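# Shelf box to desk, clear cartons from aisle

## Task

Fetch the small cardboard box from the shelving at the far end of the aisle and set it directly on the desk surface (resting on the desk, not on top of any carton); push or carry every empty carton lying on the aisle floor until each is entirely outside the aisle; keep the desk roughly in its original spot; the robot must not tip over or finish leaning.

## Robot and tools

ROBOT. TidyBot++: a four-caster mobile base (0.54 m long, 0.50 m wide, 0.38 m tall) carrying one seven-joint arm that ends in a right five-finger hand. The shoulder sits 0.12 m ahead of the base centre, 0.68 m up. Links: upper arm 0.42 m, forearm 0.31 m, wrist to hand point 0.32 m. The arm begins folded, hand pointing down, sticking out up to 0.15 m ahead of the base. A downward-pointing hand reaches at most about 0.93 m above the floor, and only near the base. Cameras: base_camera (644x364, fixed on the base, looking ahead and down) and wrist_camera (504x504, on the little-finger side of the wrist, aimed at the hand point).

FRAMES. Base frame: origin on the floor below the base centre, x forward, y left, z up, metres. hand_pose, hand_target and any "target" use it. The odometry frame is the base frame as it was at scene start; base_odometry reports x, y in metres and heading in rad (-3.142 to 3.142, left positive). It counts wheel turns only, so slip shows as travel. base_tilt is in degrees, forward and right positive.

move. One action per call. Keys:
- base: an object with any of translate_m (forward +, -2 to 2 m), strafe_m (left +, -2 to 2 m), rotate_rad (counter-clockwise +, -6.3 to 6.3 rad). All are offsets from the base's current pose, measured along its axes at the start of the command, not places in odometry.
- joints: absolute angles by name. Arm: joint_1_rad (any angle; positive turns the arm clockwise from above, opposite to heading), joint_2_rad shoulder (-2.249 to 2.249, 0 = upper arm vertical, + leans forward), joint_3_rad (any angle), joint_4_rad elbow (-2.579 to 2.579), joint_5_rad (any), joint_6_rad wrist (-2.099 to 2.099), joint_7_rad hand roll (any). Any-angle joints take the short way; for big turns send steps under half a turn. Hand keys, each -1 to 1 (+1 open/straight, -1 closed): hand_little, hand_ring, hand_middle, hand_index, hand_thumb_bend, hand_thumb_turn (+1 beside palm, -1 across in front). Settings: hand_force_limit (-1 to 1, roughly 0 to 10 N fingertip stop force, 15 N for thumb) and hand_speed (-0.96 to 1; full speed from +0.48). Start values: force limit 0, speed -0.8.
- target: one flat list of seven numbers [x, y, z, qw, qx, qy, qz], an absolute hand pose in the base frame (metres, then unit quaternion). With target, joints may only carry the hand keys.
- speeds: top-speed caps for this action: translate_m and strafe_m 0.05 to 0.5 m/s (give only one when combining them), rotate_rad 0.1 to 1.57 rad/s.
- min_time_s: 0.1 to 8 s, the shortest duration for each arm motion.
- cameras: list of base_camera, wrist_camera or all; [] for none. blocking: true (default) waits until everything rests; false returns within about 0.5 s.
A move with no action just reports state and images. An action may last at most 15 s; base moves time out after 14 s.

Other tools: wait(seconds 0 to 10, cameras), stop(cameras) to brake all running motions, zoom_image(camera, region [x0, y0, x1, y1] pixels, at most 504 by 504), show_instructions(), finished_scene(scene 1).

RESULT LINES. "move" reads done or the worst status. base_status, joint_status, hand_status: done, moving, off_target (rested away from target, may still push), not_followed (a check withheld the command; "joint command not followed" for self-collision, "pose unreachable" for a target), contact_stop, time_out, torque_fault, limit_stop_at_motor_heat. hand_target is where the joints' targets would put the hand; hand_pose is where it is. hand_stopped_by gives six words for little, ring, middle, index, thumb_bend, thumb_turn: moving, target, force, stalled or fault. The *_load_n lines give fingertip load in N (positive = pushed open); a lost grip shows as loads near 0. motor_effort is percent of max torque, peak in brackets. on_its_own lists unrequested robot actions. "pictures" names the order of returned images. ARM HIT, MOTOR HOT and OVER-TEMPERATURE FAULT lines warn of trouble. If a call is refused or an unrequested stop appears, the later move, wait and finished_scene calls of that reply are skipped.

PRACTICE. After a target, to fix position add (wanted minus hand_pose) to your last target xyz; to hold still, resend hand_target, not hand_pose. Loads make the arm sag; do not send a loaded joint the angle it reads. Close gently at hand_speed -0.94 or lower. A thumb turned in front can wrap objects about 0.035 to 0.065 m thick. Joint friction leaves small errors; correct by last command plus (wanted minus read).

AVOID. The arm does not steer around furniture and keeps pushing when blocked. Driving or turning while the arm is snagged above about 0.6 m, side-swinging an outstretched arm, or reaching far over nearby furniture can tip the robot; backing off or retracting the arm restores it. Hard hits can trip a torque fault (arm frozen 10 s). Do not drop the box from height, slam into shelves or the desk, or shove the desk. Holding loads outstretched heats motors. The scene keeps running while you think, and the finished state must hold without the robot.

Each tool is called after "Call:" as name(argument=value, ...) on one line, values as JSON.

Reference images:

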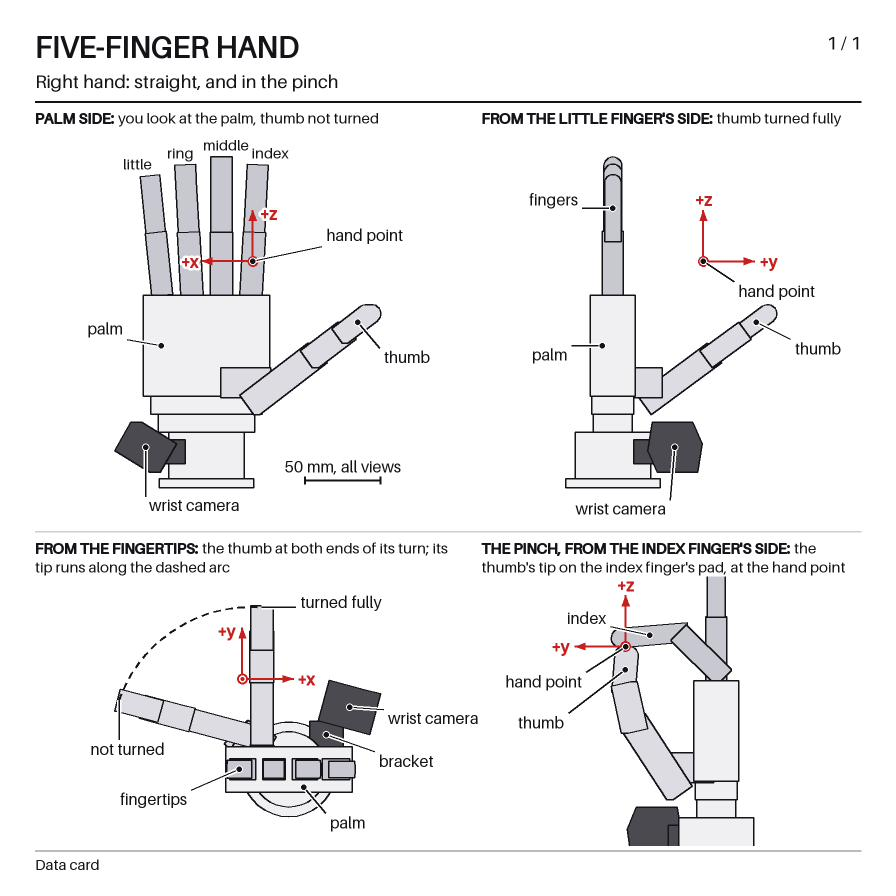

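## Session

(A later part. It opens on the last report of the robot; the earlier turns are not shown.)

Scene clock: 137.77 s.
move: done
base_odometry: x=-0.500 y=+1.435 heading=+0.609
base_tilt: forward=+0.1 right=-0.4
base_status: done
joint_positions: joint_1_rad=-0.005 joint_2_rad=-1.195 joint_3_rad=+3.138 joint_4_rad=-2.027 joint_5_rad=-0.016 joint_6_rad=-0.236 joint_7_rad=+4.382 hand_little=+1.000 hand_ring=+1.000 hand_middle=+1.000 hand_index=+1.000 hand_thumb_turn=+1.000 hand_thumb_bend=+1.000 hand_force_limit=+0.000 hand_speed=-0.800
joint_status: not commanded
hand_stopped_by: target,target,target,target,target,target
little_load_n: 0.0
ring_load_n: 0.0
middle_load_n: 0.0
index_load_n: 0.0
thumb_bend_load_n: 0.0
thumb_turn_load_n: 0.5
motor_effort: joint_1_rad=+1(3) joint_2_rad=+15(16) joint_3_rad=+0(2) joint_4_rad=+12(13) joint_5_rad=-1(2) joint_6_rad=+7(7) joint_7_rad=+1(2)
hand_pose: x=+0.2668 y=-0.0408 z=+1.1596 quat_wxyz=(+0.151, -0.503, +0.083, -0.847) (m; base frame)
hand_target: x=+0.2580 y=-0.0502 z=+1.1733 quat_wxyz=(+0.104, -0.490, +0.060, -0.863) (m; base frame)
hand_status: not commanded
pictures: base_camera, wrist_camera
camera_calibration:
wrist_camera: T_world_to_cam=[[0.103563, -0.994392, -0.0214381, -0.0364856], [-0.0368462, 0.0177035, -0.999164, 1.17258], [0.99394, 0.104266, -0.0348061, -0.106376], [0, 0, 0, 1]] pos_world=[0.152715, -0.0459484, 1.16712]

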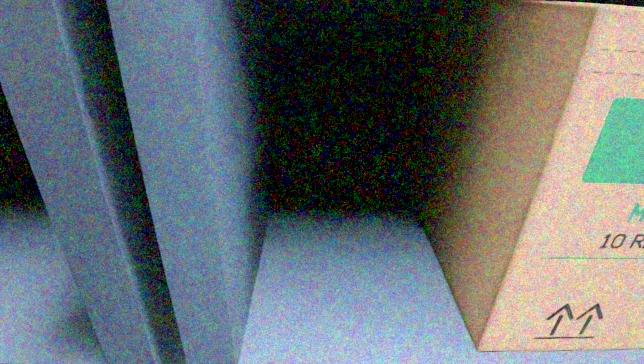

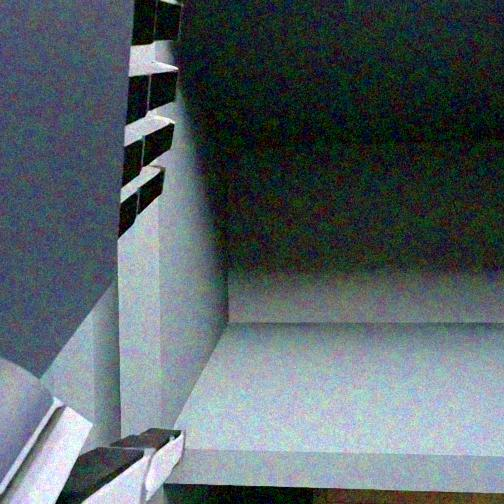

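Call:
move(base={"strafe_m": 0.3}, speeds={"strafe_m": 0.25}, cameras=["all"])

Scene clock: 140.40 s.
move: done
base_odometry: x=-0.671 y=+1.682 heading=+0.609
base_tilt: forward=+0.0 right=-0.4
base_status: done
joint_positions: joint_1_rad=-0.005 joint_2_rad=-1.195 joint_3_rad=+3.138 joint_4_rad=-2.027 joint_5_rad=-0.016 joint_6_rad=-0.236 joint_7_rad=+4.382 hand_little=+1.000 hand_ring=+1.000 hand_middle=+1.000 hand_index=+1.000 hand_thumb_turn=+1.000 hand_thumb_bend=+1.000 hand_force_limit=+0.000 hand_speed=-0.800
joint_status: not commanded
hand_stopped_by: target,target,target,target,target,target
little_load_n: 0.0
ring_load_n: 0.0
middle_load_n: 0.0
index_load_n: 0.0
thumb_bend_load_n: 0.0
thumb_turn_load_n: 0.0
motor_effort: joint_1_rad=+1(3) joint_2_rad=+15(16) joint_3_rad=+0(2) joint_4_rad=+12(13) joint_5_rad=+0(2) joint_6_rad=+7(7) joint_7_rad=+1(2)
hand_pose: x=+0.2668 y=-0.0408 z=+1.1596 quat_wxyz=(+0.151, -0.503, +0.083, -0.847) (m; base frame)
hand_target: x=+0.2580 y=-0.0502 z=+1.1733 quat_wxyz=(+0.104, -0.490, +0.060, -0.863) (m; base frame)
hand_status: not commanded
pictures: base_camera, wrist_camera
camera_calibration:
wrist_camera: T_world_to_cam=[[0.103467, -0.994404, -0.0213355, -0.0365912], [-0.0368373, 0.0176048, -0.999166, 1.17258], [0.993951, 0.104167, -0.0348096, -0.106378], [0, 0, 0, 1]] pos_world=[0.152715, -0.0459484, 1.16712]

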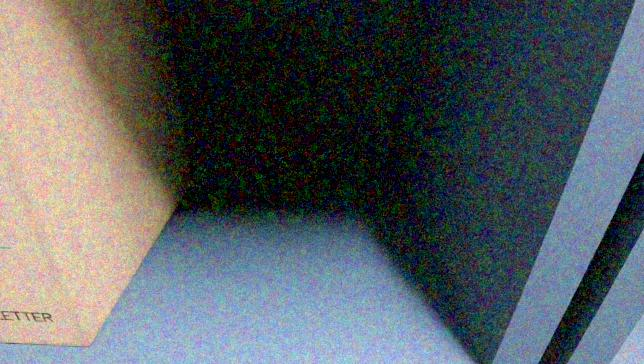

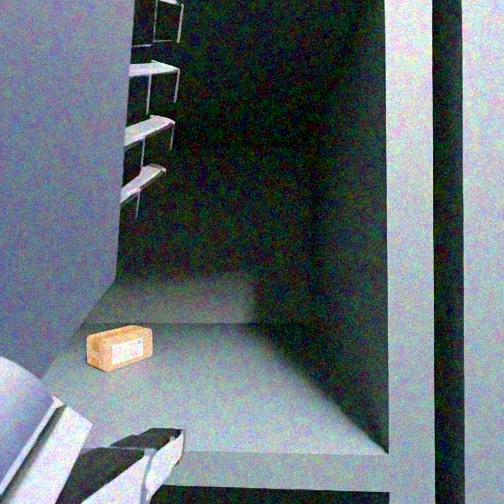

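Call:
move(base={"strafe_m": 0.22}, speeds={"strafe_m": 0.25}, cameras=["all"])

Call:
zoom_image(camera="wrist_camera", region=[130, 250, 400, 504])

Scene clock: 144.67 s.
move: done
base_odometry: x=-0.797 y=+1.862 heading=+0.609
base_tilt: forward=+0.0 right=-0.4
base_status: done
joint_positions: joint_1_rad=-0.005 joint_2_rad=-1.195 joint_3_rad=+3.138 joint_4_rad=-2.027 joint_5_rad=-0.016 joint_6_rad=-0.236 joint_7_rad=+4.382 hand_little=+1.000 hand_ring=+1.000 hand_middle=+1.000 hand_index=+1.000 hand_thumb_turn=+1.000 hand_thumb_bend=+1.000 hand_force_limit=+0.000 hand_speed=-0.800
joint_status: not commanded
hand_stopped_by: target,target,target,target,target,target
little_load_n: 0.0
ring_load_n: 0.0
middle_load_n: 0.0
index_load_n: 0.0
thumb_bend_load_n: 0.0
thumb_turn_load_n: 0.0
motor_effort: joint_1_rad=+1(3) joint_2_rad=+14(16) joint_3_rad=+0(2) joint_4_rad=+12(13) joint_5_rad=+0(1) joint_6_rad=+7(7) joint_7_rad=+1(2)
hand_pose: x=+0.2668 y=-0.0408 z=+1.1596 quat_wxyz=(+0.151, -0.503, +0.083, -0.847) (m; base frame)
hand_target: x=+0.2580 y=-0.0502 z=+1.1733 quat_wxyz=(+0.104, -0.490, +0.060, -0.863) (m; base frame)
hand_status: not commanded
pictures: base_camera, wrist_camera
camera_calibration:
wrist_camera: T_world_to_cam=[[0.103368, -0.994414, -0.0213326, -0.0365802], [-0.0368355, 0.0176055, -0.999166, 1.17258], [0.993961, 0.104067, -0.0348099, -0.106384], [0, 0, 0, 1]] pos_world=[0.152715, -0.0459485, 1.16712]

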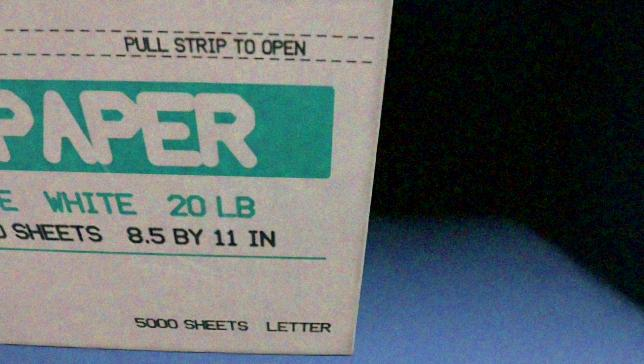

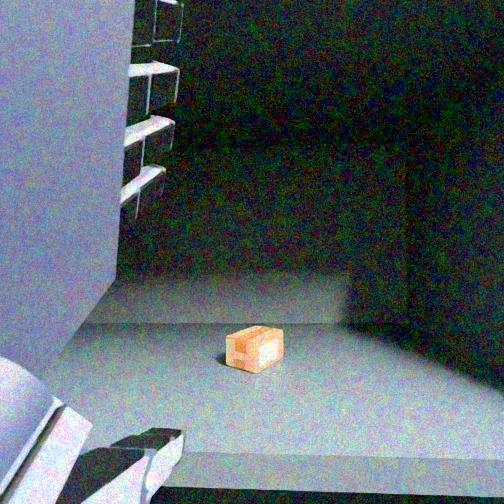

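Scaled by 1.867 from the camera's 504x504 image, which has a finer 720x720 frame.

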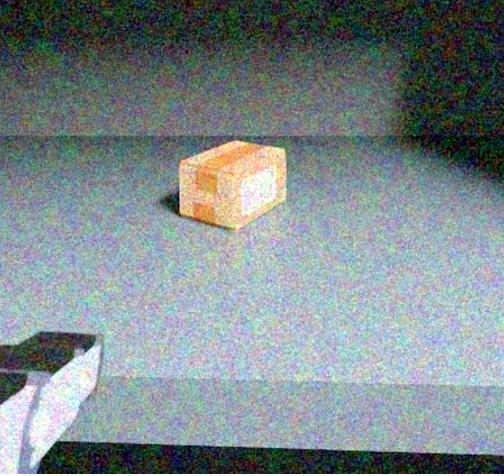

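Call:
move(joints={"joint_1_rad": 0, "joint_2_rad": -1.037, "joint_3_rad": 3.14, "joint_4_rad": -2.042, "joint_5_rad": 0.016, "joint_6_rad": -0.565, "joint_7_rad": 3.14}, min_time_s=2, cameras=["wrist_camera"])

Scene clock: 156.90 s.
move: done
base_odometry: x=-0.797 y=+1.862 heading=+0.609
base_tilt: forward=+0.0 right=-0.4
base_status: not commanded
joint_positions: joint_1_rad=-0.005 joint_2_rad=-1.055 joint_3_rad=+3.138 joint_4_rad=-2.029 joint_5_rad=-0.016 joint_6_rad=-0.526 joint_7_rad=+3.211 hand_little=+1.000 hand_ring=+1.000 hand_middle=+1.000 hand_index=+1.000 hand_thumb_turn=+1.000 hand_thumb_bend=+1.000 hand_force_limit=+0.000 hand_speed=-0.800
joint_status: all done
hand_stopped_by: target,target,target,target,target,target
little_load_n: 0.0
ring_load_n: 0.0
middle_load_n: 0.0
index_load_n: 0.0
thumb_bend_load_n: 0.0
thumb_turn_load_n: -0.5
motor_effort: joint_1_rad=+1(3) joint_2_rad=+12(17) joint_3_rad=+0(1) joint_4_rad=+14(15) joint_5_rad=-1(2) joint_6_rad=+8(8) joint_7_rad=+1(3)
hand_pose: x=+0.3382 y=+0.0342 z=+1.0269 quat_wxyz=(+0.506, -0.500, +0.464, -0.528) (m; base frame)
hand_target: x=+0.3445 y=+0.0293 z=+1.0041 quat_wxyz=(+0.495, -0.501, +0.498, -0.505) (m; base frame)
hand_status: not commanded
pictures: wrist_camera
camera_calibration:
wrist_camera: T_world_to_cam=[[0.140399, -0.327124, -0.934494, 0.930166], [-0.501438, 0.790351, -0.352002, 0.50734], [0.853726, 0.518012, -0.0530679, -0.137849], [0, 0, 0, 1]] pos_world=[0.24149, -0.0252903, 1.0405]

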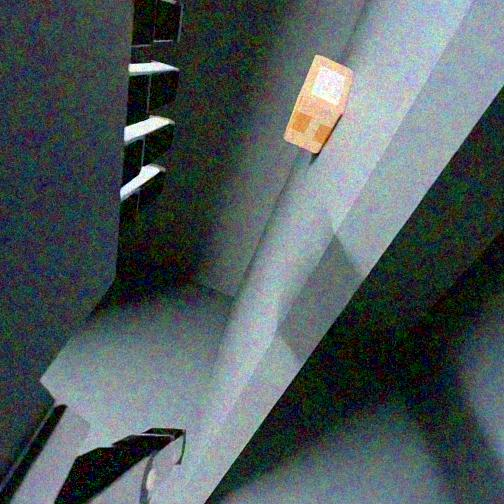

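Call:
zoom_image(camera="wrist_camera", region=[260, 30, 380, 180])

Scaled by 3.360 from the camera's 504x504 image, which has a finer 720x720 frame.

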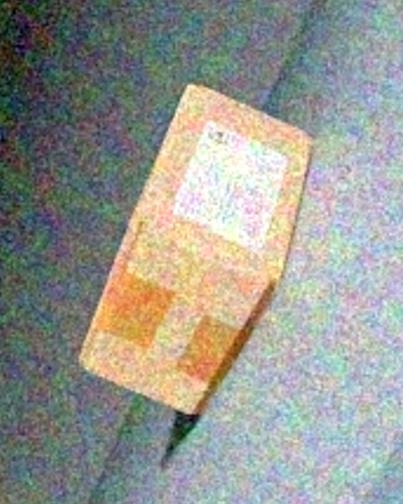

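Call:
move(joints={"joint_1_rad": 0.005, "joint_2_rad": -0.70, "joint_4_rad": -2.095, "joint_5_rad": 0.03, "joint_6_rad": -0.17, "joint_7_rad": 3.07}, min_time_s=2, cameras=["wrist_camera"])

Scene clock: 162.80 s.
move: done
base_odometry: x=-0.797 y=+1.862 heading=+0.609
base_tilt: forward=+0.1 right=-0.4
base_status: not commanded
joint_positions: joint_1_rad=-0.005 joint_2_rad=-0.709 joint_3_rad=+3.138 joint_4_rad=-2.081 joint_5_rad=-0.014 joint_6_rad=-0.222 joint_7_rad=+3.140 hand_little=+1.000 hand_ring=+1.000 hand_middle=+1.000 hand_index=+1.000 hand_thumb_turn=+1.000 hand_thumb_bend=+1.000 hand_force_limit=+0.000 hand_speed=-0.800
joint_status: all done
hand_stopped_by: target,target,target,target,target,target
little_load_n: 0.0
ring_load_n: 0.0
middle_load_n: 0.0
index_load_n: 0.0
thumb_bend_load_n: 0.0
thumb_turn_load_n: 0.0
motor_effort: joint_1_rad=+1(2) joint_2_rad=+2(13) joint_3_rad=+1(1) joint_4_rad=+15(16) joint_5_rad=+0(2) joint_6_rad=+8(9) joint_7_rad=+1(3)
hand_pose: x=+0.4733 y=+0.0379 z=+0.9960 quat_wxyz=(+0.500, -0.505, +0.506, -0.488) (m; base frame)
hand_target: x=+0.4802 y=+0.0320 z=+1.0016 quat_wxyz=(+0.509, -0.486, +0.511, -0.493) (m; base frame)
hand_status: not commanded
pictures: wrist_camera
camera_calibration:
wrist_camera: T_world_to_cam=[[0.0494803, -0.25989, -0.96437, 0.953802], [-0.527821, 0.812904, -0.246153, 0.467442], [0.847913, 0.521194, -0.0969528, -0.210351], [0, 0, 0, 1]] pos_world=[0.37789, -0.0224682, 1.01449]

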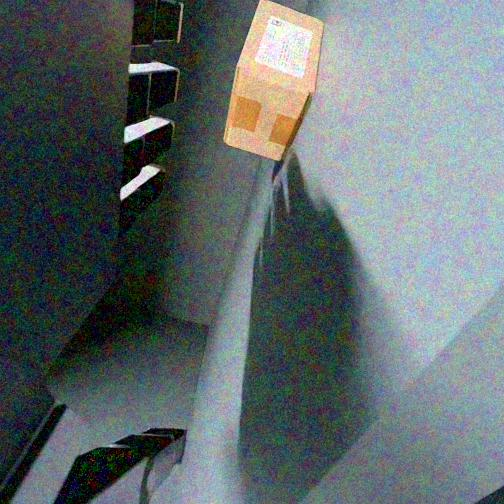

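Call:
move(joints={"joint_2_rad": -0.36, "joint_4_rad": -1.94, "joint_6_rad": 0.055}, min_time_s=2, cameras=["wrist_camera"])

Scene clock: 167.10 s.
move: done
base_odometry: x=-0.797 y=+1.862 heading=+0.609
base_tilt: forward=+0.1 right=-0.4
base_status: not commanded
joint_positions: joint_1_rad=-0.005 joint_2_rad=-0.368 joint_3_rad=+3.138 joint_4_rad=-1.971 joint_5_rad=-0.014 joint_6_rad=+0.003 joint_7_rad=+3.140 hand_little=+1.000 hand_ring=+1.000 hand_middle=+1.000 hand_index=+1.000 hand_thumb_turn=+1.000 hand_thumb_bend=+1.000 hand_force_limit=+0.000 hand_speed=-0.800
joint_status: all done
hand_stopped_by: target,target,target,target,target,target
little_load_n: 0.0
ring_load_n: 0.0
middle_load_n: 0.0
index_load_n: 0.0
thumb_bend_load_n: 0.5
thumb_turn_load_n: 0.0
motor_effort: joint_1_rad=+1(1) joint_2_rad=-7(8) joint_3_rad=-1(1) joint_4_rad=+16(17) joint_5_rad=-1(2) joint_6_rad=+8(9) joint_7_rad=+1(2)
hand_pose: x=+0.6015 y=+0.0380 z=+0.9949 quat_wxyz=(+0.498, -0.506, +0.509, -0.487) (m; base frame)
hand_target: x=+0.6096 y=+0.0336 z=+1.0286 quat_wxyz=(+0.521, -0.478, +0.499, -0.501) (m; base frame)
hand_status: not commanded
pictures: wrist_camera
camera_calibration:
wrist_camera: T_world_to_cam=[[0.0424577, -0.258642, -0.96504, 0.951279], [-0.527368, 0.814586, -0.24152, 0.529939], [0.848575, 0.519185, -0.101814, -0.314661], [0, 0, 0, 1]] pos_world=[0.506097, -0.0222733, 1.01398]

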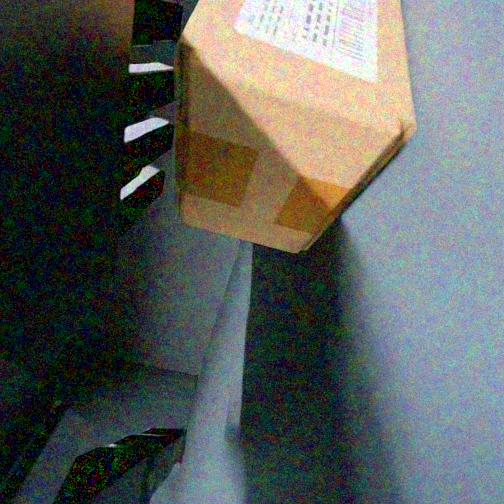

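Call:
zoom_image(camera="wrist_camera", region=[90, 0, 440, 270])

Scaled by 1.440 from the camera's 504x504 image, which has a finer 720x720 frame.

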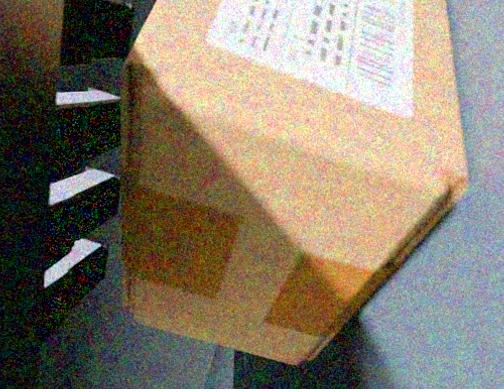

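Call:
move(joints={"joint_2_rad": -0.138, "joint_4_rad": -1.797, "joint_6_rad": 0.16}, min_time_s=2, cameras=["wrist_camera"])

Scene clock: 172.13 s.
move: done
base_odometry: x=-0.797 y=+1.862 heading=+0.609
base_tilt: forward=+0.0 right=-0.4
base_status: not commanded
joint_positions: joint_1_rad=-0.005 joint_2_rad=-0.151 joint_3_rad=+3.138 joint_4_rad=-1.829 joint_5_rad=-0.014 joint_6_rad=+0.107 joint_7_rad=+3.140 hand_little=+1.000 hand_ring=+1.000 hand_middle=+1.000 hand_index=+1.000 hand_thumb_turn=+1.000 hand_thumb_bend=+1.000 hand_force_limit=+0.000 hand_speed=-0.800
joint_status: all done
hand_stopped_by: target,target,target,target,target,target
little_load_n: 0.0
ring_load_n: 0.0
middle_load_n: 0.0
index_load_n: 0.0
thumb_bend_load_n: 0.0
thumb_turn_load_n: -0.5
motor_effort: joint_1_rad=+1(1) joint_2_rad=-13(14) joint_3_rad=+0(1) joint_4_rad=+16(18) joint_5_rad=-1(2) joint_6_rad=+8(9) joint_7_rad=+1(2)
hand_pose: x=+0.6899 y=+0.0381 z=+1.0047 quat_wxyz=(+0.506, -0.498, +0.502, -0.494) (m; base frame)
hand_target: x=+0.6997 y=+0.0343 z=+1.0352 quat_wxyz=(+0.529, -0.472, +0.491, -0.506) (m; base frame)
hand_status: not commanded
pictures: wrist_camera
camera_calibration:
wrist_camera: T_world_to_cam=[[0.0713683, -0.257741, -0.963575, 0.93559], [-0.518837, 0.815468, -0.256553, 0.587937], [0.851889, 0.518248, -0.0755272, -0.41742], [0, 0, 0, 1]] pos_world=[0.593867, -0.0219761, 1.02082]

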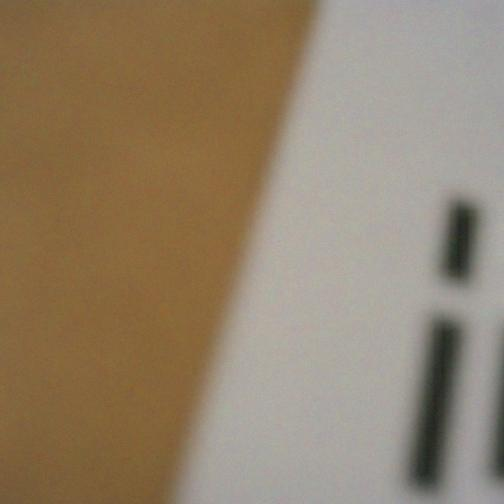

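Call:
move(joints={"hand_little": 0.0, "hand_ring": 0.0, "hand_middle": 0.0, "hand_index": 0.0, "hand_force_limit": -0.6}, cameras=["wrist_camera"])

Scene clock: 180.50 s.
move: done
base_odometry: x=-0.797 y=+1.862 heading=+0.609
base_tilt: forward=+0.1 right=-0.4
base_status: not commanded
joint_positions: joint_1_rad=-0.005 joint_2_rad=-0.151 joint_3_rad=+3.138 joint_4_rad=-1.829 joint_5_rad=-0.014 joint_6_rad=+0.109 joint_7_rad=+3.140 hand_little=+0.000 hand_ring=+0.000 hand_middle=+0.000 hand_index=+0.000 hand_thumb_turn=+1.000 hand_thumb_bend=+1.000 hand_force_limit=-0.600 hand_speed=-0.800
joint_status: all done
hand_stopped_by: target,target,target,target,target,target
little_load_n: 0.0
ring_load_n: 0.0
middle_load_n: 0.0
index_load_n: 0.0
thumb_bend_load_n: 0.0
thumb_turn_load_n: 0.0
motor_effort: joint_1_rad=+1(1) joint_2_rad=-13(14) joint_3_rad=-1(1) joint_4_rad=+16(17) joint_5_rad=-1(2) joint_6_rad=+8(8) joint_7_rad=+1(2)
hand_pose: x=+0.6900 y=+0.0381 z=+1.0053 quat_wxyz=(+0.506, -0.498, +0.501, -0.495) (m; base frame)
hand_target: x=+0.6997 y=+0.0343 z=+1.0352 quat_wxyz=(+0.529, -0.472, +0.491, -0.506) (m; base frame)
hand_status: not commanded
pictures: wrist_camera
camera_calibration:
wrist_camera: T_world_to_cam=[[0.0729019, -0.25773, -0.963463, 0.934946], [-0.518336, 0.815527, -0.257377, 0.588636], [0.852064, 0.51816, -0.0741371, -0.418999], [0, 0, 0, 1]] pos_world=[0.593966, -0.0219763, 1.02122]

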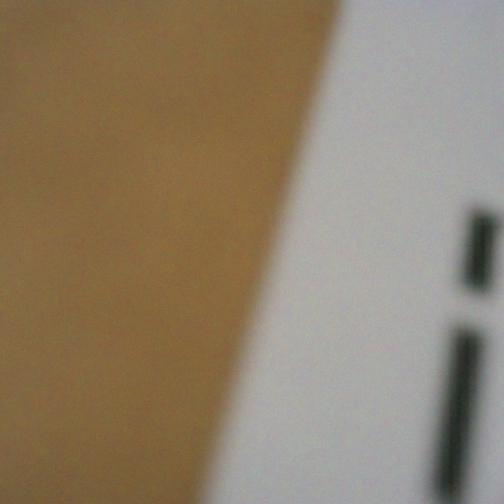

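Call:
move(joints={"joint_2_rad": -0.135, "joint_4_rad": -1.868, "joint_6_rad": 0.19}, min_time_s=1)

Call:
move(base={"translate_m": -0.05}, speeds={"translate_m": 0.05}, cameras=["wrist_camera"])

Scene clock: 182.53 s.
move: done
base_odometry: x=-0.797 y=+1.862 heading=+0.609
base_tilt: forward=+0.0 right=-0.4
base_status: not commanded
joint_positions: joint_1_rad=-0.005 joint_2_rad=-0.151 joint_3_rad=+3.138 joint_4_rad=-1.856 joint_5_rad=-0.014 joint_6_rad=+0.138 joint_7_rad=+3.140 hand_little=+0.000 hand_ring=+0.000 hand_middle=+0.000 hand_index=+0.000 hand_thumb_turn=+1.000 hand_thumb_bend=+1.000 hand_force_limit=-0.600 hand_speed=-0.800
joint_status: all done
hand_stopped_by: target,target,target,target,target,target
little_load_n: 0.0
ring_load_n: 0.0
middle_load_n: 0.0
index_load_n: 0.0
thumb_bend_load_n: 0.0
thumb_turn_load_n: 0.0
motor_effort: joint_1_rad=+1(1) joint_2_rad=-13(15) joint_3_rad=+0(1) joint_4_rad=+16(17) joint_5_rad=+0(1) joint_6_rad=+8(9) joint_7_rad=+1(2)
hand_pose: x=+0.6893 y=+0.0380 z=+0.9970 quat_wxyz=(+0.507, -0.497, +0.501, -0.495) (m; base frame)
hand_target: x=+0.6961 y=+0.0346 z=+0.9981 quat_wxyz=(+0.518, -0.483, +0.503, -0.496) (m; base frame)
hand_status: not commanded
pictures: none

Scene clock: 184.00 s.
move: done
base_odometry: x=-0.839 y=+1.834 heading=+0.609
base_tilt: forward=+0.1 right=-0.4
base_status: done
joint_positions: joint_1_rad=-0.005 joint_2_rad=-0.145 joint_3_rad=+3.138 joint_4_rad=-1.856 joint_5_rad=-0.014 joint_6_rad=+0.139 joint_7_rad=+3.140 hand_little=+0.000 hand_ring=+0.000 hand_middle=+0.000 hand_index=+0.000 hand_thumb_turn=+1.000 hand_thumb_bend=+1.000 hand_force_limit=-0.600 hand_speed=-0.800
joint_status: not commanded
hand_stopped_by: target,target,target,target,target,target
little_load_n: 0.0
ring_load_n: 0.0
middle_load_n: 0.0
index_load_n: 0.0
thumb_bend_load_n: 0.0
thumb_turn_load_n: 0.0
motor_effort: joint_1_rad=+1(1) joint_2_rad=-14(15) joint_3_rad=+0(1) joint_4_rad=+16(17) joint_5_rad=-1(2) joint_6_rad=+8(8) joint_7_rad=+1(2)
hand_pose: x=+0.6911 y=+0.0380 z=+0.9943 quat_wxyz=(+0.505, -0.498, +0.502, -0.494) (m; base frame)
hand_target: x=+0.6961 y=+0.0346 z=+0.9981 quat_wxyz=(+0.518, -0.483, +0.503, -0.496) (m; base frame)
hand_status: not commanded
pictures: wrist_camera
camera_calibration:
wrist_camera: T_world_to_cam=[[0.0699149, -0.257802, -0.963665, 0.926507], [-0.518809, 0.815704, -0.255859, 0.585286], [0.852027, 0.517846, -0.07672, -0.418055], [0, 0, 0, 1]] pos_world=[0.595069, -0.0220768, 1.01052]

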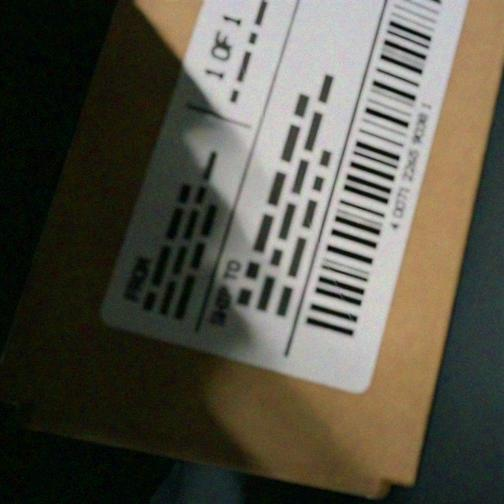

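Call:
move(base={"translate_m": -0.03}, speeds={"translate_m": 0.05}, cameras=["wrist_camera"])

Scene clock: 186.07 s.
move: done
base_odometry: x=-0.864 y=+1.816 heading=+0.609
base_tilt: forward=+0.1 right=-0.4
base_status: done
joint_positions: joint_1_rad=-0.005 joint_2_rad=-0.142 joint_3_rad=+3.138 joint_4_rad=-1.856 joint_5_rad=-0.014 joint_6_rad=+0.140 joint_7_rad=+3.140 hand_little=+0.000 hand_ring=+0.000 hand_middle=+0.000 hand_index=+0.000 hand_thumb_turn=+1.000 hand_thumb_bend=+1.000 hand_force_limit=-0.600 hand_speed=-0.800
joint_status: not commanded
hand_stopped_by: target,target,target,target,target,target
little_load_n: 0.0
ring_load_n: 0.0
middle_load_n: 0.0
index_load_n: 0.0
thumb_bend_load_n: 0.0
thumb_turn_load_n: 0.0
motor_effort: joint_1_rad=+1(1) joint_2_rad=-14(16) joint_3_rad=-1(1) joint_4_rad=+16(16) joint_5_rad=-1(1) joint_6_rad=+7(8) joint_7_rad=+1(2)
hand_pose: x=+0.6920 y=+0.0380 z=+0.9928 quat_wxyz=(+0.505, -0.499, +0.503, -0.494) (m; base frame)
hand_target: x=+0.6961 y=+0.0346 z=+0.9981 quat_wxyz=(+0.518, -0.483, +0.503, -0.496) (m; base frame)
hand_status: not commanded
pictures: wrist_camera
camera_calibration:
wrist_camera: T_world_to_cam=[[0.0678995, -0.257639, -0.963853, 0.926575], [-0.519319, 0.815762, -0.254638, 0.584546], [0.851879, 0.517836, -0.0784071, -0.417218], [0, 0, 0, 1]] pos_world=[0.596071, -0.022077, 1.00922]

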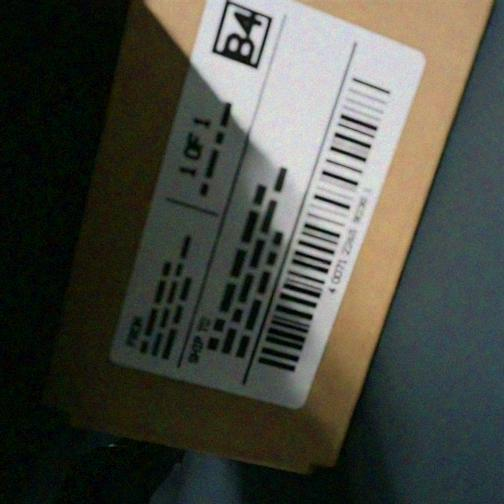

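Call:
move(joints={"joint_2_rad": -0.314, "joint_4_rad": -1.987, "joint_6_rad": 0.065}, min_time_s=2.5, cameras=["wrist_camera"])

Scene clock: 189.90 s.
move: done
base_odometry: x=-0.864 y=+1.816 heading=+0.609
base_tilt: forward=+0.1 right=-0.4
base_status: not commanded
joint_positions: joint_1_rad=-0.005 joint_2_rad=-0.298 joint_3_rad=+3.138 joint_4_rad=-1.970 joint_5_rad=-0.014 joint_6_rad=+0.107 joint_7_rad=+3.139 hand_little=+0.000 hand_ring=+0.000 hand_middle=+0.000 hand_index=+0.000 hand_thumb_turn=+1.000 hand_thumb_bend=+1.000 hand_force_limit=-0.600 hand_speed=-0.800
joint_status: all done
hand_stopped_by: target,target,target,target,target,target
little_load_n: 0.0
ring_load_n: 0.0
middle_load_n: 0.0
index_load_n: 0.0
thumb_bend_load_n: 0.0
thumb_turn_load_n: 0.0
motor_effort: joint_1_rad=+1(2) joint_2_rad=-9(14) joint_3_rad=+0(1) joint_4_rad=+16(17) joint_5_rad=-1(2) joint_6_rad=+7(9) joint_7_rad=+1(2)
hand_pose: x=+0.6301 y=+0.0377 z=+0.9943 quat_wxyz=(+0.507, -0.497, +0.500, -0.496) (m; base frame)
hand_target: x=+0.6215 y=+0.0337 z=+0.9791 quat_wxyz=(+0.500, -0.498, +0.520, -0.481) (m; base frame)
hand_status: not commanded
pictures: wrist_camera
camera_calibration:
wrist_camera: T_world_to_cam=[[0.0762079, -0.257989, -0.963138, 0.926228], [-0.517447, 0.815459, -0.259374, 0.556545], [0.852315, 0.518139, -0.0713512, -0.371536], [0, 0, 0, 1]] pos_world=[0.534062, -0.022376, 1.00993]

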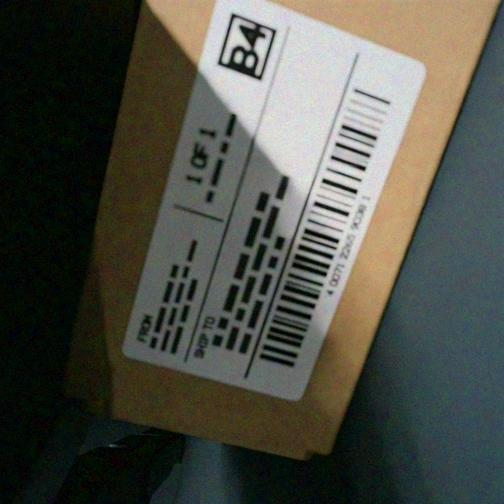

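Call:
move(joints={"joint_2_rad": -0.492, "joint_4_rad": -2.07, "joint_6_rad": -0.02}, min_time_s=2.5, cameras=["wrist_camera"])

Scene clock: 193.03 s.
move: done
base_odometry: x=-0.864 y=+1.816 heading=+0.609
base_tilt: forward=+0.0 right=-0.4
base_status: not commanded
joint_positions: joint_1_rad=-0.005 joint_2_rad=-0.478 joint_3_rad=+3.138 joint_4_rad=-2.055 joint_5_rad=-0.014 joint_6_rad=+0.020 joint_7_rad=+3.139 hand_little=+0.000 hand_ring=+0.000 hand_middle=+0.000 hand_index=+0.000 hand_thumb_turn=+1.000 hand_thumb_bend=+1.000 hand_force_limit=-0.600 hand_speed=-0.800
joint_status: all done
hand_stopped_by: target,target,target,target,target,target
little_load_n: 0.0
ring_load_n: 0.0
middle_load_n: 0.0
index_load_n: 0.0
thumb_bend_load_n: 0.0
thumb_turn_load_n: -0.5
motor_effort: joint_1_rad=+1(1) joint_2_rad=-4(10) joint_3_rad=+0(1) joint_4_rad=+16(17) joint_5_rad=-1(2) joint_6_rad=+8(9) joint_7_rad=+2(2)
hand_pose: x=+0.5623 y=+0.0376 z=+0.9977 quat_wxyz=(+0.509, -0.495, +0.498, -0.497) (m; base frame)
hand_target: x=+0.5551 y=+0.0331 z=+0.9827 quat_wxyz=(+0.502, -0.495, +0.518, -0.484) (m; base frame)
hand_status: not commanded
pictures: wrist_camera
camera_calibration:
wrist_camera: T_world_to_cam=[[0.0834036, -0.258492, -0.962406, 0.929848], [-0.516301, 0.814831, -0.263598, 0.526051], [0.852336, 0.518876, -0.0654997, -0.319365], [0, 0, 0, 1]] pos_world=[0.466255, -0.0225741, 1.01264]

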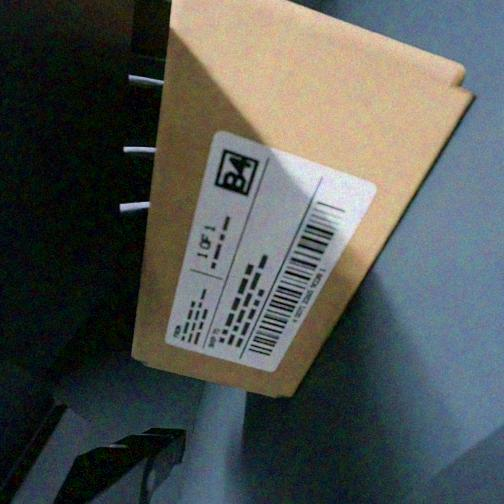

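Call:
move(joints={"hand_little": 1.0, "hand_ring": 1.0, "hand_middle": 1.0, "hand_index": 1.0, "hand_speed": -0.2})

Call:
move(joints={"joint_2_rad": -0.76, "joint_4_rad": -2.07, "joint_6_rad": -0.27}, min_time_s=2, cameras=["wrist_camera"])

Scene clock: 198.27 s.
move: done
base_odometry: x=-0.864 y=+1.816 heading=+0.609
base_tilt: forward=+0.0 right=-0.3
base_status: not commanded
joint_positions: joint_1_rad=-0.005 joint_2_rad=-0.478 joint_3_rad=+3.138 joint_4_rad=-2.057 joint_5_rad=-0.014 joint_6_rad=+0.016 joint_7_rad=+3.139 hand_little=+1.000 hand_ring=+1.000 hand_middle=+1.000 hand_index=+1.000 hand_thumb_turn=+1.000 hand_thumb_bend=+1.000 hand_force_limit=-0.600 hand_speed=-0.200
joint_status: all done
hand_stopped_by: target,target,target,target,target,target
little_load_n: 0.0
ring_load_n: 0.0
middle_load_n: 0.0
index_load_n: -0.5
thumb_bend_load_n: 0.0
thumb_turn_load_n: -0.5
motor_effort: joint_1_rad=+1(1) joint_2_rad=-4(4) joint_3_rad=+0(1) joint_4_rad=+16(17) joint_5_rad=+0(2) joint_6_rad=+8(8) joint_7_rad=+1(2)
hand_pose: x=+0.5620 y=+0.0376 z=+0.9957 quat_wxyz=(+0.508, -0.497, +0.500, -0.496) (m; base frame)
hand_target: x=+0.5551 y=+0.0331 z=+0.9827 quat_wxyz=(+0.502, -0.495, +0.518, -0.484) (m; base frame)
hand_status: not commanded
pictures: none

Scene clock: 200.57 s.
move: done
base_odometry: x=-0.864 y=+1.816 heading=+0.609
base_tilt: forward=+0.0 right=-0.4
base_status: not commanded
joint_positions: joint_1_rad=-0.005 joint_2_rad=-0.751 joint_3_rad=+3.138 joint_4_rad=-2.057 joint_5_rad=-0.014 joint_6_rad=-0.230 joint_7_rad=+3.139 hand_little=+1.000 hand_ring=+1.000 hand_middle=+1.000 hand_index=+1.000 hand_thumb_turn=+1.000 hand_thumb_bend=+1.000 hand_force_limit=-0.600 hand_speed=-0.200
joint_status: all done
hand_stopped_by: target,target,target,target,target,target
little_load_n: 0.0
ring_load_n: 0.0
middle_load_n: 0.0
index_load_n: 0.0
thumb_bend_load_n: 0.0
thumb_turn_load_n: 0.0
motor_effort: joint_1_rad=+1(1) joint_2_rad=+4(6) joint_3_rad=+0(1) joint_4_rad=+16(17) joint_5_rad=-1(2) joint_6_rad=+8(9) joint_7_rad=+1(2)
hand_pose: x=+0.4589 y=+0.0379 z=+1.0233 quat_wxyz=(+0.515, -0.491, +0.492, -0.502) (m; base frame)
hand_target: x=+0.4548 y=+0.0312 z=+1.0060 quat_wxyz=(+0.505, -0.489, +0.516, -0.490) (m; base frame)
hand_status: not commanded
pictures: wrist_camera
camera_calibration:
wrist_camera: T_world_to_cam=[[0.105571, -0.259307, -0.960008, 0.950623], [-0.512746, 0.812975, -0.275978, 0.490164], [0.852025, 0.521375, -0.0471321, -0.248419], [0, 0, 0, 1]] pos_world=[0.36263, -0.0224685, 1.03617]

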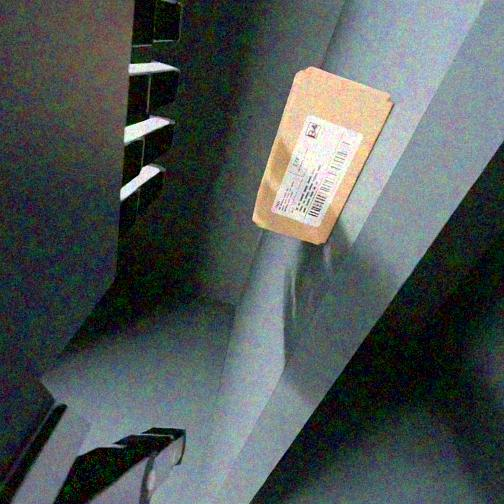

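Call:
zoom_image(camera="wrist_camera", region=[230, 40, 480, 290])

Scaled by 2.016 from the camera's 504x504 image, which has a finer 720x720 frame.

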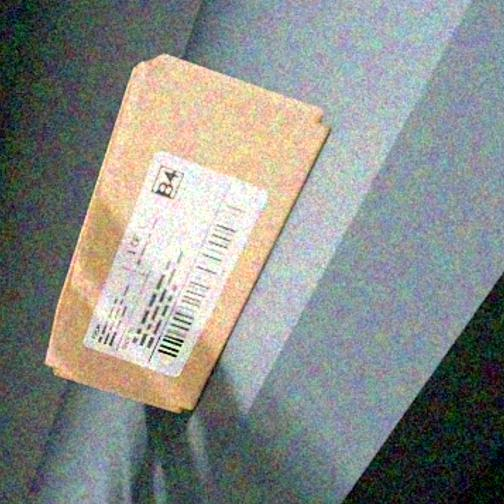

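Call:
move(joints={"joint_2_rad": -1.0, "joint_4_rad": -1.6, "joint_6_rad": -0.8, "hand_thumb_turn": -1.0}, min_time_s=1.5)

Call:
move(base={"strafe_m": -0.017}, joints={"joint_2_rad": 0.008, "joint_4_rad": -0.60, "joint_6_rad": -1.786}, min_time_s=2.5, cameras=["wrist_camera"])

Scene clock: 205.83 s.
move: done
base_odometry: x=-0.864 y=+1.816 heading=+0.609
base_tilt: forward=+0.0 right=-0.4
base_status: not commanded
joint_positions: joint_1_rad=-0.005 joint_2_rad=-0.993 joint_3_rad=+3.138 joint_4_rad=-1.621 joint_5_rad=-0.013 joint_6_rad=-0.760 joint_7_rad=+3.138 hand_little=+1.000 hand_ring=+1.000 hand_middle=+1.000 hand_index=+1.000 hand_thumb_turn=-1.000 hand_thumb_bend=+1.000 hand_force_limit=-0.600 hand_speed=-0.200
joint_status: all done
hand_stopped_by: target,target,target,target,target,target
little_load_n: 0.0
ring_load_n: 0.0
middle_load_n: 0.0
index_load_n: 0.0
thumb_bend_load_n: 0.0
thumb_turn_load_n: 0.0
motor_effort: joint_1_rad=+1(1) joint_2_rad=+13(16) joint_3_rad=+1(1) joint_4_rad=+11(18) joint_5_rad=+0(2) joint_6_rad=+8(9) joint_7_rad=+1(2)
hand_pose: x=+0.2782 y=+0.0387 z=+1.1656 quat_wxyz=(+0.550, -0.454, +0.450, -0.537) (m; base frame)
hand_target: x=+0.2706 y=+0.0283 z=+1.1658 quat_wxyz=(+0.548, -0.437, +0.473, -0.533) (m; base frame)
hand_status: not commanded
pictures: none

Scene clock: 208.97 s.
move: done
base_odometry: x=-0.854 y=+1.802 heading=+0.608
base_tilt: forward=+0.1 right=-0.4
base_status: done
joint_positions: joint_1_rad=-0.005 joint_2_rad=+0.005 joint_3_rad=+3.139 joint_4_rad=-0.626 joint_5_rad=-0.010 joint_6_rad=-1.746 joint_7_rad=+3.138 hand_little=+1.000 hand_ring=+1.000 hand_middle=+1.000 hand_index=+1.000 hand_thumb_turn=-1.000 hand_thumb_bend=+1.000 hand_force_limit=-0.600 hand_speed=-0.200
joint_status: all done
hand_stopped_by: target,target,target,target,target,target
little_load_n: 0.0
ring_load_n: 0.0
middle_load_n: 0.0
index_load_n: 0.0
thumb_bend_load_n: 0.0
thumb_turn_load_n: 0.0
motor_effort: joint_1_rad=+1(3) joint_2_rad=-11(16) joint_3_rad=-1(2) joint_4_rad=+9(11) joint_5_rad=-1(2) joint_6_rad=+5(9) joint_7_rad=+1(2)
hand_pose: x=+0.4857 y=+0.0382 z=+1.0824 quat_wxyz=(+0.268, -0.659, +0.653, -0.259) (m; base frame)
hand_target: x=+0.4793 y=+0.0261 z=+1.0845 quat_wxyz=(+0.258, -0.627, +0.688, -0.258) (m; base frame)
hand_status: not commanded
pictures: wrist_camera
camera_calibration:
wrist_camera: T_world_to_cam=[[-0.641266, -0.27625, -0.715865, 1.10371], [-0.55985, 0.806445, 0.190304, 0.0384325], [0.524734, 0.522812, -0.671804, 0.56646], [0, 0, 0, 1]] pos_world=[0.432048, -0.0222453, 1.16335]

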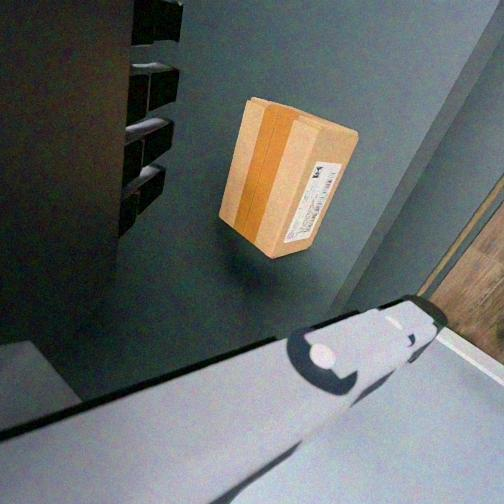

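Call:
zoom_image(camera="wrist_camera", region=[200, 80, 380, 280])

Scaled by 2.520 from the camera's 504x504 image, which has a finer 720x720 frame.

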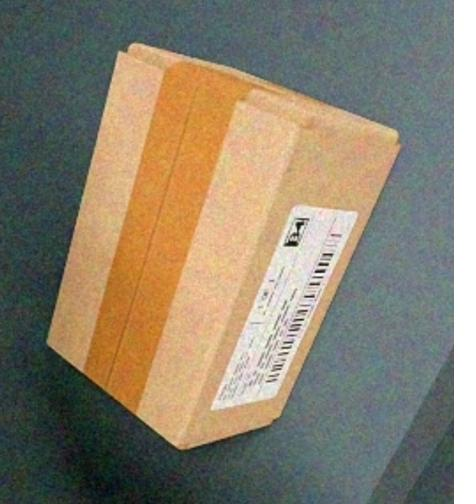

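Call:
move(base={"strafe_m": 0.014}, joints={"joint_2_rad": -0.03, "joint_4_rad": -0.825, "joint_6_rad": -1.535}, min_time_s=1.5, cameras=["wrist_camera"])

Scene clock: 213.37 s.
move: done
base_odometry: x=-0.862 y=+1.814 heading=+0.608
base_tilt: forward=+0.1 right=-0.4
base_status: done
joint_positions: joint_1_rad=-0.005 joint_2_rad=-0.009 joint_3_rad=+3.139 joint_4_rad=-0.812 joint_5_rad=-0.007 joint_6_rad=-1.584 joint_7_rad=+3.138 hand_little=+1.000 hand_ring=+1.000 hand_middle=+1.000 hand_index=+1.000 hand_thumb_turn=-1.000 hand_thumb_bend=+1.000 hand_force_limit=-0.600 hand_speed=-0.200
joint_status: all done
hand_stopped_by: target,target,target,target,target,target
little_load_n: 0.0
ring_load_n: 0.0
middle_load_n: 0.0
index_load_n: 0.0
thumb_bend_load_n: 0.0
thumb_turn_load_n: 0.0
motor_effort: joint_1_rad=+1(2) joint_2_rad=-13(14) joint_3_rad=-1(2) joint_4_rad=+11(12) joint_5_rad=+0(2) joint_6_rad=+5(6) joint_7_rad=+1(2)
hand_pose: x=+0.5175 y=+0.0378 z=+1.0452 quat_wxyz=(+0.264, -0.660, +0.655, -0.257) (m; base frame)
hand_target: x=+0.5253 y=+0.0253 z=+1.0582 quat_wxyz=(+0.279, -0.621, +0.677, -0.280) (m; base frame)
hand_status: not commanded
pictures: wrist_camera
camera_calibration:
wrist_camera: T_world_to_cam=[[-0.649157, -0.27503, -0.709192, 1.09445], [-0.555639, 0.808189, 0.195182, 0.0563475], [0.519481, 0.520759, -0.677459, 0.53368], [0, 0, 0, 1]] pos_world=[0.464545, -0.0224506, 1.12673]

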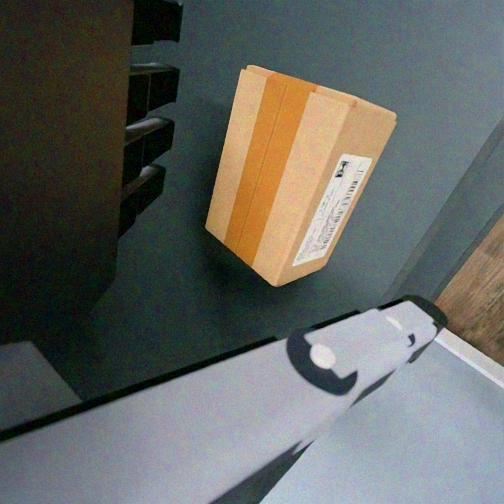

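Call:
move(joints={"joint_2_rad": -0.043, "joint_4_rad": -0.962, "joint_6_rad": -1.385}, min_time_s=1.5, cameras=["wrist_camera"])

Scene clock: 215.97 s.
move: done
base_odometry: x=-0.862 y=+1.814 heading=+0.608
base_tilt: forward=+0.1 right=-0.4
base_status: not commanded
joint_positions: joint_1_rad=-0.005 joint_2_rad=-0.022 joint_3_rad=+3.139 joint_4_rad=-0.949 joint_5_rad=-0.007 joint_6_rad=-1.434 joint_7_rad=+3.138 hand_little=+1.000 hand_ring=+1.000 hand_middle=+1.000 hand_index=+1.000 hand_thumb_turn=-1.000 hand_thumb_bend=+1.000 hand_force_limit=-0.600 hand_speed=-0.200
joint_status: all done
hand_stopped_by: target,target,target,target,target,target
little_load_n: 0.0
ring_load_n: 0.0
middle_load_n: 0.0
index_load_n: 0.0
thumb_bend_load_n: 0.0
thumb_turn_load_n: 0.0
motor_effort: joint_1_rad=+1(2) joint_2_rad=-13(15) joint_3_rad=-1(1) joint_4_rad=+13(13) joint_5_rad=-1(1) joint_6_rad=+5(6) joint_7_rad=+1(2)
hand_pose: x=+0.5446 y=+0.0381 z=+1.0203 quat_wxyz=(+0.273, -0.656, +0.652, -0.265) (m; base frame)
hand_target: x=+0.5521 y=+0.0251 z=+1.0336 quat_wxyz=(+0.287, -0.619, +0.672, -0.288) (m; base frame)
hand_status: not commanded
pictures: wrist_camera
camera_calibration:
wrist_camera: T_world_to_cam=[[-0.630646, -0.273974, -0.726102, 1.10159], [-0.559942, 0.808456, 0.181283, 0.0924957], [0.537354, 0.520901, -0.663259, 0.478361], [0, 0, 0, 1]] pos_world=[0.489455, -0.0221516, 1.10037]

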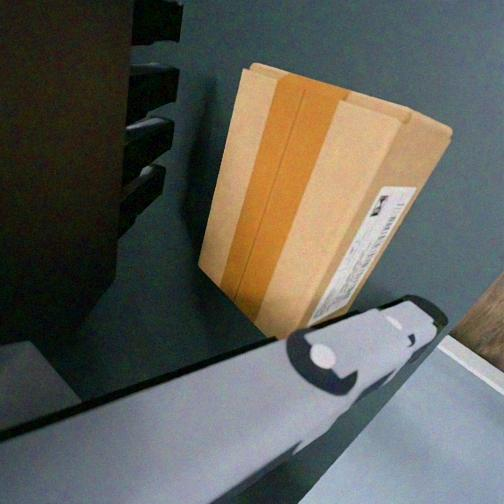

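Call:
move(joints={"hand_ring": -0.4, "hand_middle": -0.4, "hand_index": -0.4, "hand_thumb_bend": -0.2, "hand_force_limit": -0.5, "hand_speed": -0.92}, cameras=["wrist_camera"])

Scene clock: 223.07 s.
move: off_target
base_odometry: x=-0.862 y=+1.814 heading=+0.608
base_tilt: forward=+0.1 right=-0.4
base_status: not commanded
joint_positions: joint_1_rad=-0.005 joint_2_rad=-0.022 joint_3_rad=+3.139 joint_4_rad=-0.949 joint_5_rad=-0.007 joint_6_rad=-1.433 joint_7_rad=+3.138 hand_little=+1.000 hand_ring=+0.231 hand_middle=+0.254 hand_index=+0.245 hand_thumb_turn=-1.000 hand_thumb_bend=+0.618 hand_force_limit=-0.500 hand_speed=-0.920
joint_status: hand_ring off_target (ended at +0.231, target -0.400); hand_middle off_target (ended at +0.254, target -0.400); hand_index off_target (ended at +0.245, target -0.400); hand_thumb_bend off_target (ended at +0.618, target -0.200); the others done
hand_stopped_by: target,force,force,force,force,target
little_load_n: 0.0
ring_load_n: 4.0
middle_load_n: 1.0
index_load_n: 1.5
thumb_bend_load_n: 7.0
thumb_turn_load_n: 2.0
motor_effort: joint_1_rad=+1(1) joint_2_rad=-14(15) joint_3_rad=+0(2) joint_4_rad=+12(13) joint_5_rad=+0(2) joint_6_rad=+5(6) joint_7_rad=+1(2)
hand_pose: x=+0.5450 y=+0.0381 z=+1.0207 quat_wxyz=(+0.274, -0.656, +0.651, -0.266) (m; base frame)
hand_target: x=+0.5521 y=+0.0251 z=+1.0336 quat_wxyz=(+0.287, -0.619, +0.672, -0.288) (m; base frame)
hand_status: not commanded
pictures: wrist_camera
camera_calibration:
wrist_camera: T_world_to_cam=[[-0.629186, -0.273907, -0.727392, 1.1027], [-0.560272, 0.808471, 0.180191, 0.0939729], [0.53872, 0.520912, -0.662141, 0.476502], [0, 0, 0, 1]] pos_world=[0.489755, -0.0221517, 1.10068]

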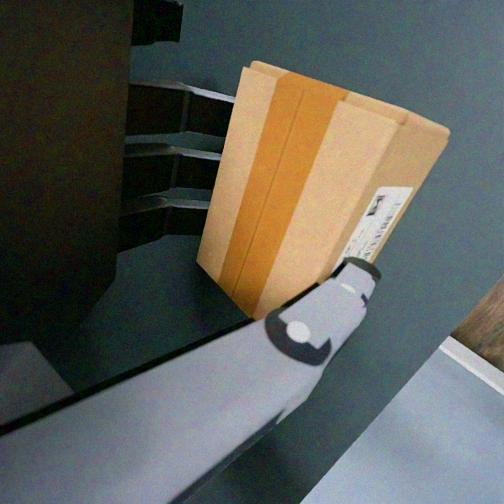

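Call:
move(joints={"joint_2_rad": 0.052, "joint_4_rad": -0.735, "joint_6_rad": -1.597}, min_time_s=2, cameras=["wrist_camera"])

Scene clock: 225.93 s.
move: done
base_odometry: x=-0.862 y=+1.814 heading=+0.608
base_tilt: forward=+0.1 right=-0.4
base_status: not commanded
joint_positions: joint_1_rad=-0.005 joint_2_rad=+0.038 joint_3_rad=+3.139 joint_4_rad=-0.766 joint_5_rad=-0.007 joint_6_rad=-1.560 joint_7_rad=+3.138 hand_little=+1.000 hand_ring=+0.231 hand_middle=+0.254 hand_index=+0.245 hand_thumb_turn=-1.000 hand_thumb_bend=+0.618 hand_force_limit=-0.500 hand_speed=-0.920
joint_status: all done
hand_stopped_by: target,force,force,force,force,target
little_load_n: 0.0
ring_load_n: 4.0
middle_load_n: 1.0
index_load_n: 1.5
thumb_bend_load_n: 6.5
thumb_turn_load_n: 2.5
motor_effort: joint_1_rad=+1(1) joint_2_rad=-15(16) joint_3_rad=-1(1) joint_4_rad=+11(13) joint_5_rad=-1(1) joint_6_rad=+6(7) joint_7_rad=+1(2)
hand_pose: x=+0.5439 y=+0.0380 z=+1.0490 quat_wxyz=(+0.272, -0.657, +0.652, -0.264) (m; base frame)
hand_target: x=+0.5435 y=+0.0253 z=+1.0495 quat_wxyz=(+0.261, -0.627, +0.685, -0.262) (m; base frame)
hand_status: not commanded
pictures: wrist_camera
camera_calibration:
wrist_camera: T_world_to_cam=[[-0.632497, -0.274685, -0.72422, 1.12105], [-0.559956, 0.80817, 0.182511, 0.085727], [0.53516, 0.520969, -0.664977, 0.500807], [0, 0, 0, 1]] pos_world=[0.489054, -0.0222506, 1.12927]

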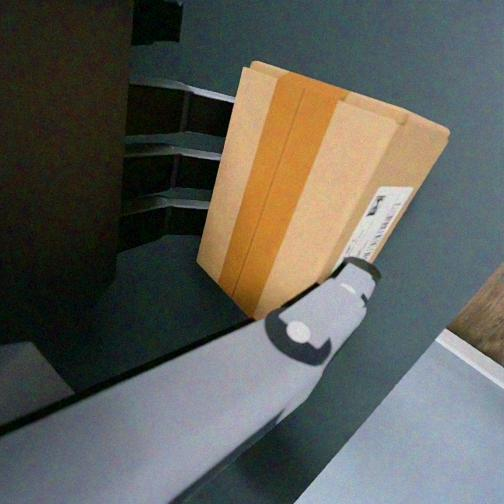

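Call:
move(joints={"joint_2_rad": -0.366, "joint_4_rad": -0.833, "joint_6_rad": -1.925}, min_time_s=3, cameras=["wrist_camera"])

Scene clock: 230.17 s.
move: done
base_odometry: x=-0.862 y=+1.814 heading=+0.608
base_tilt: forward=+0.0 right=-0.3
base_status: not commanded
joint_positions: joint_1_rad=-0.005 joint_2_rad=-0.360 joint_3_rad=+3.139 joint_4_rad=-0.822 joint_5_rad=-0.007 joint_6_rad=-1.889 joint_7_rad=+3.138 hand_little=+1.000 hand_ring=+0.231 hand_middle=+0.254 hand_index=+0.245 hand_thumb_turn=-1.000 hand_thumb_bend=+0.618 hand_force_limit=-0.500 hand_speed=-0.920
joint_status: all done
hand_stopped_by: target,force,force,force,force,target
little_load_n: 0.0
ring_load_n: 3.5
middle_load_n: 1.5
index_load_n: 1.5
thumb_bend_load_n: 7.0
thumb_turn_load_n: 2.5
motor_effort: joint_1_rad=+1(2) joint_2_rad=+1(17) joint_3_rad=+0(1) joint_4_rad=+8(12) joint_5_rad=+0(1) joint_6_rad=+6(7) joint_7_rad=+1(2)
hand_pose: x=+0.2972 y=+0.0362 z=+1.0878 quat_wxyz=(+0.275, -0.656, +0.649, -0.269) (m; base frame)
hand_target: x=+0.2880 y=+0.0276 z=+1.0798 quat_wxyz=(+0.260, -0.626, +0.689, -0.258) (m; base frame)
hand_status: not commanded
pictures: wrist_camera
camera_calibration:
wrist_camera: T_world_to_cam=[[-0.623015, -0.277489, -0.731336, 0.997551], [-0.563092, 0.808064, 0.173088, -0.0468196], [0.542937, 0.519646, -0.659688, 0.651582], [0, 0, 0, 1]] pos_world=[0.241357, -0.0239496, 1.16749]

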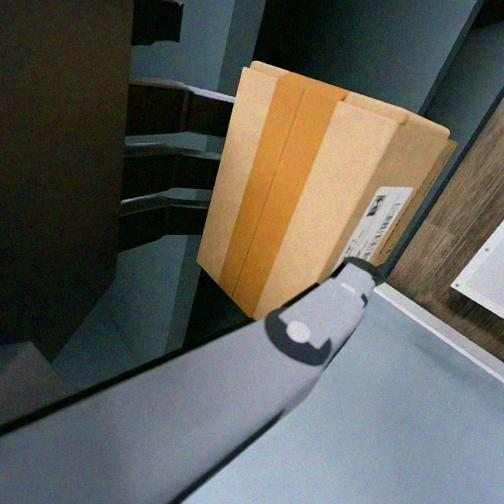

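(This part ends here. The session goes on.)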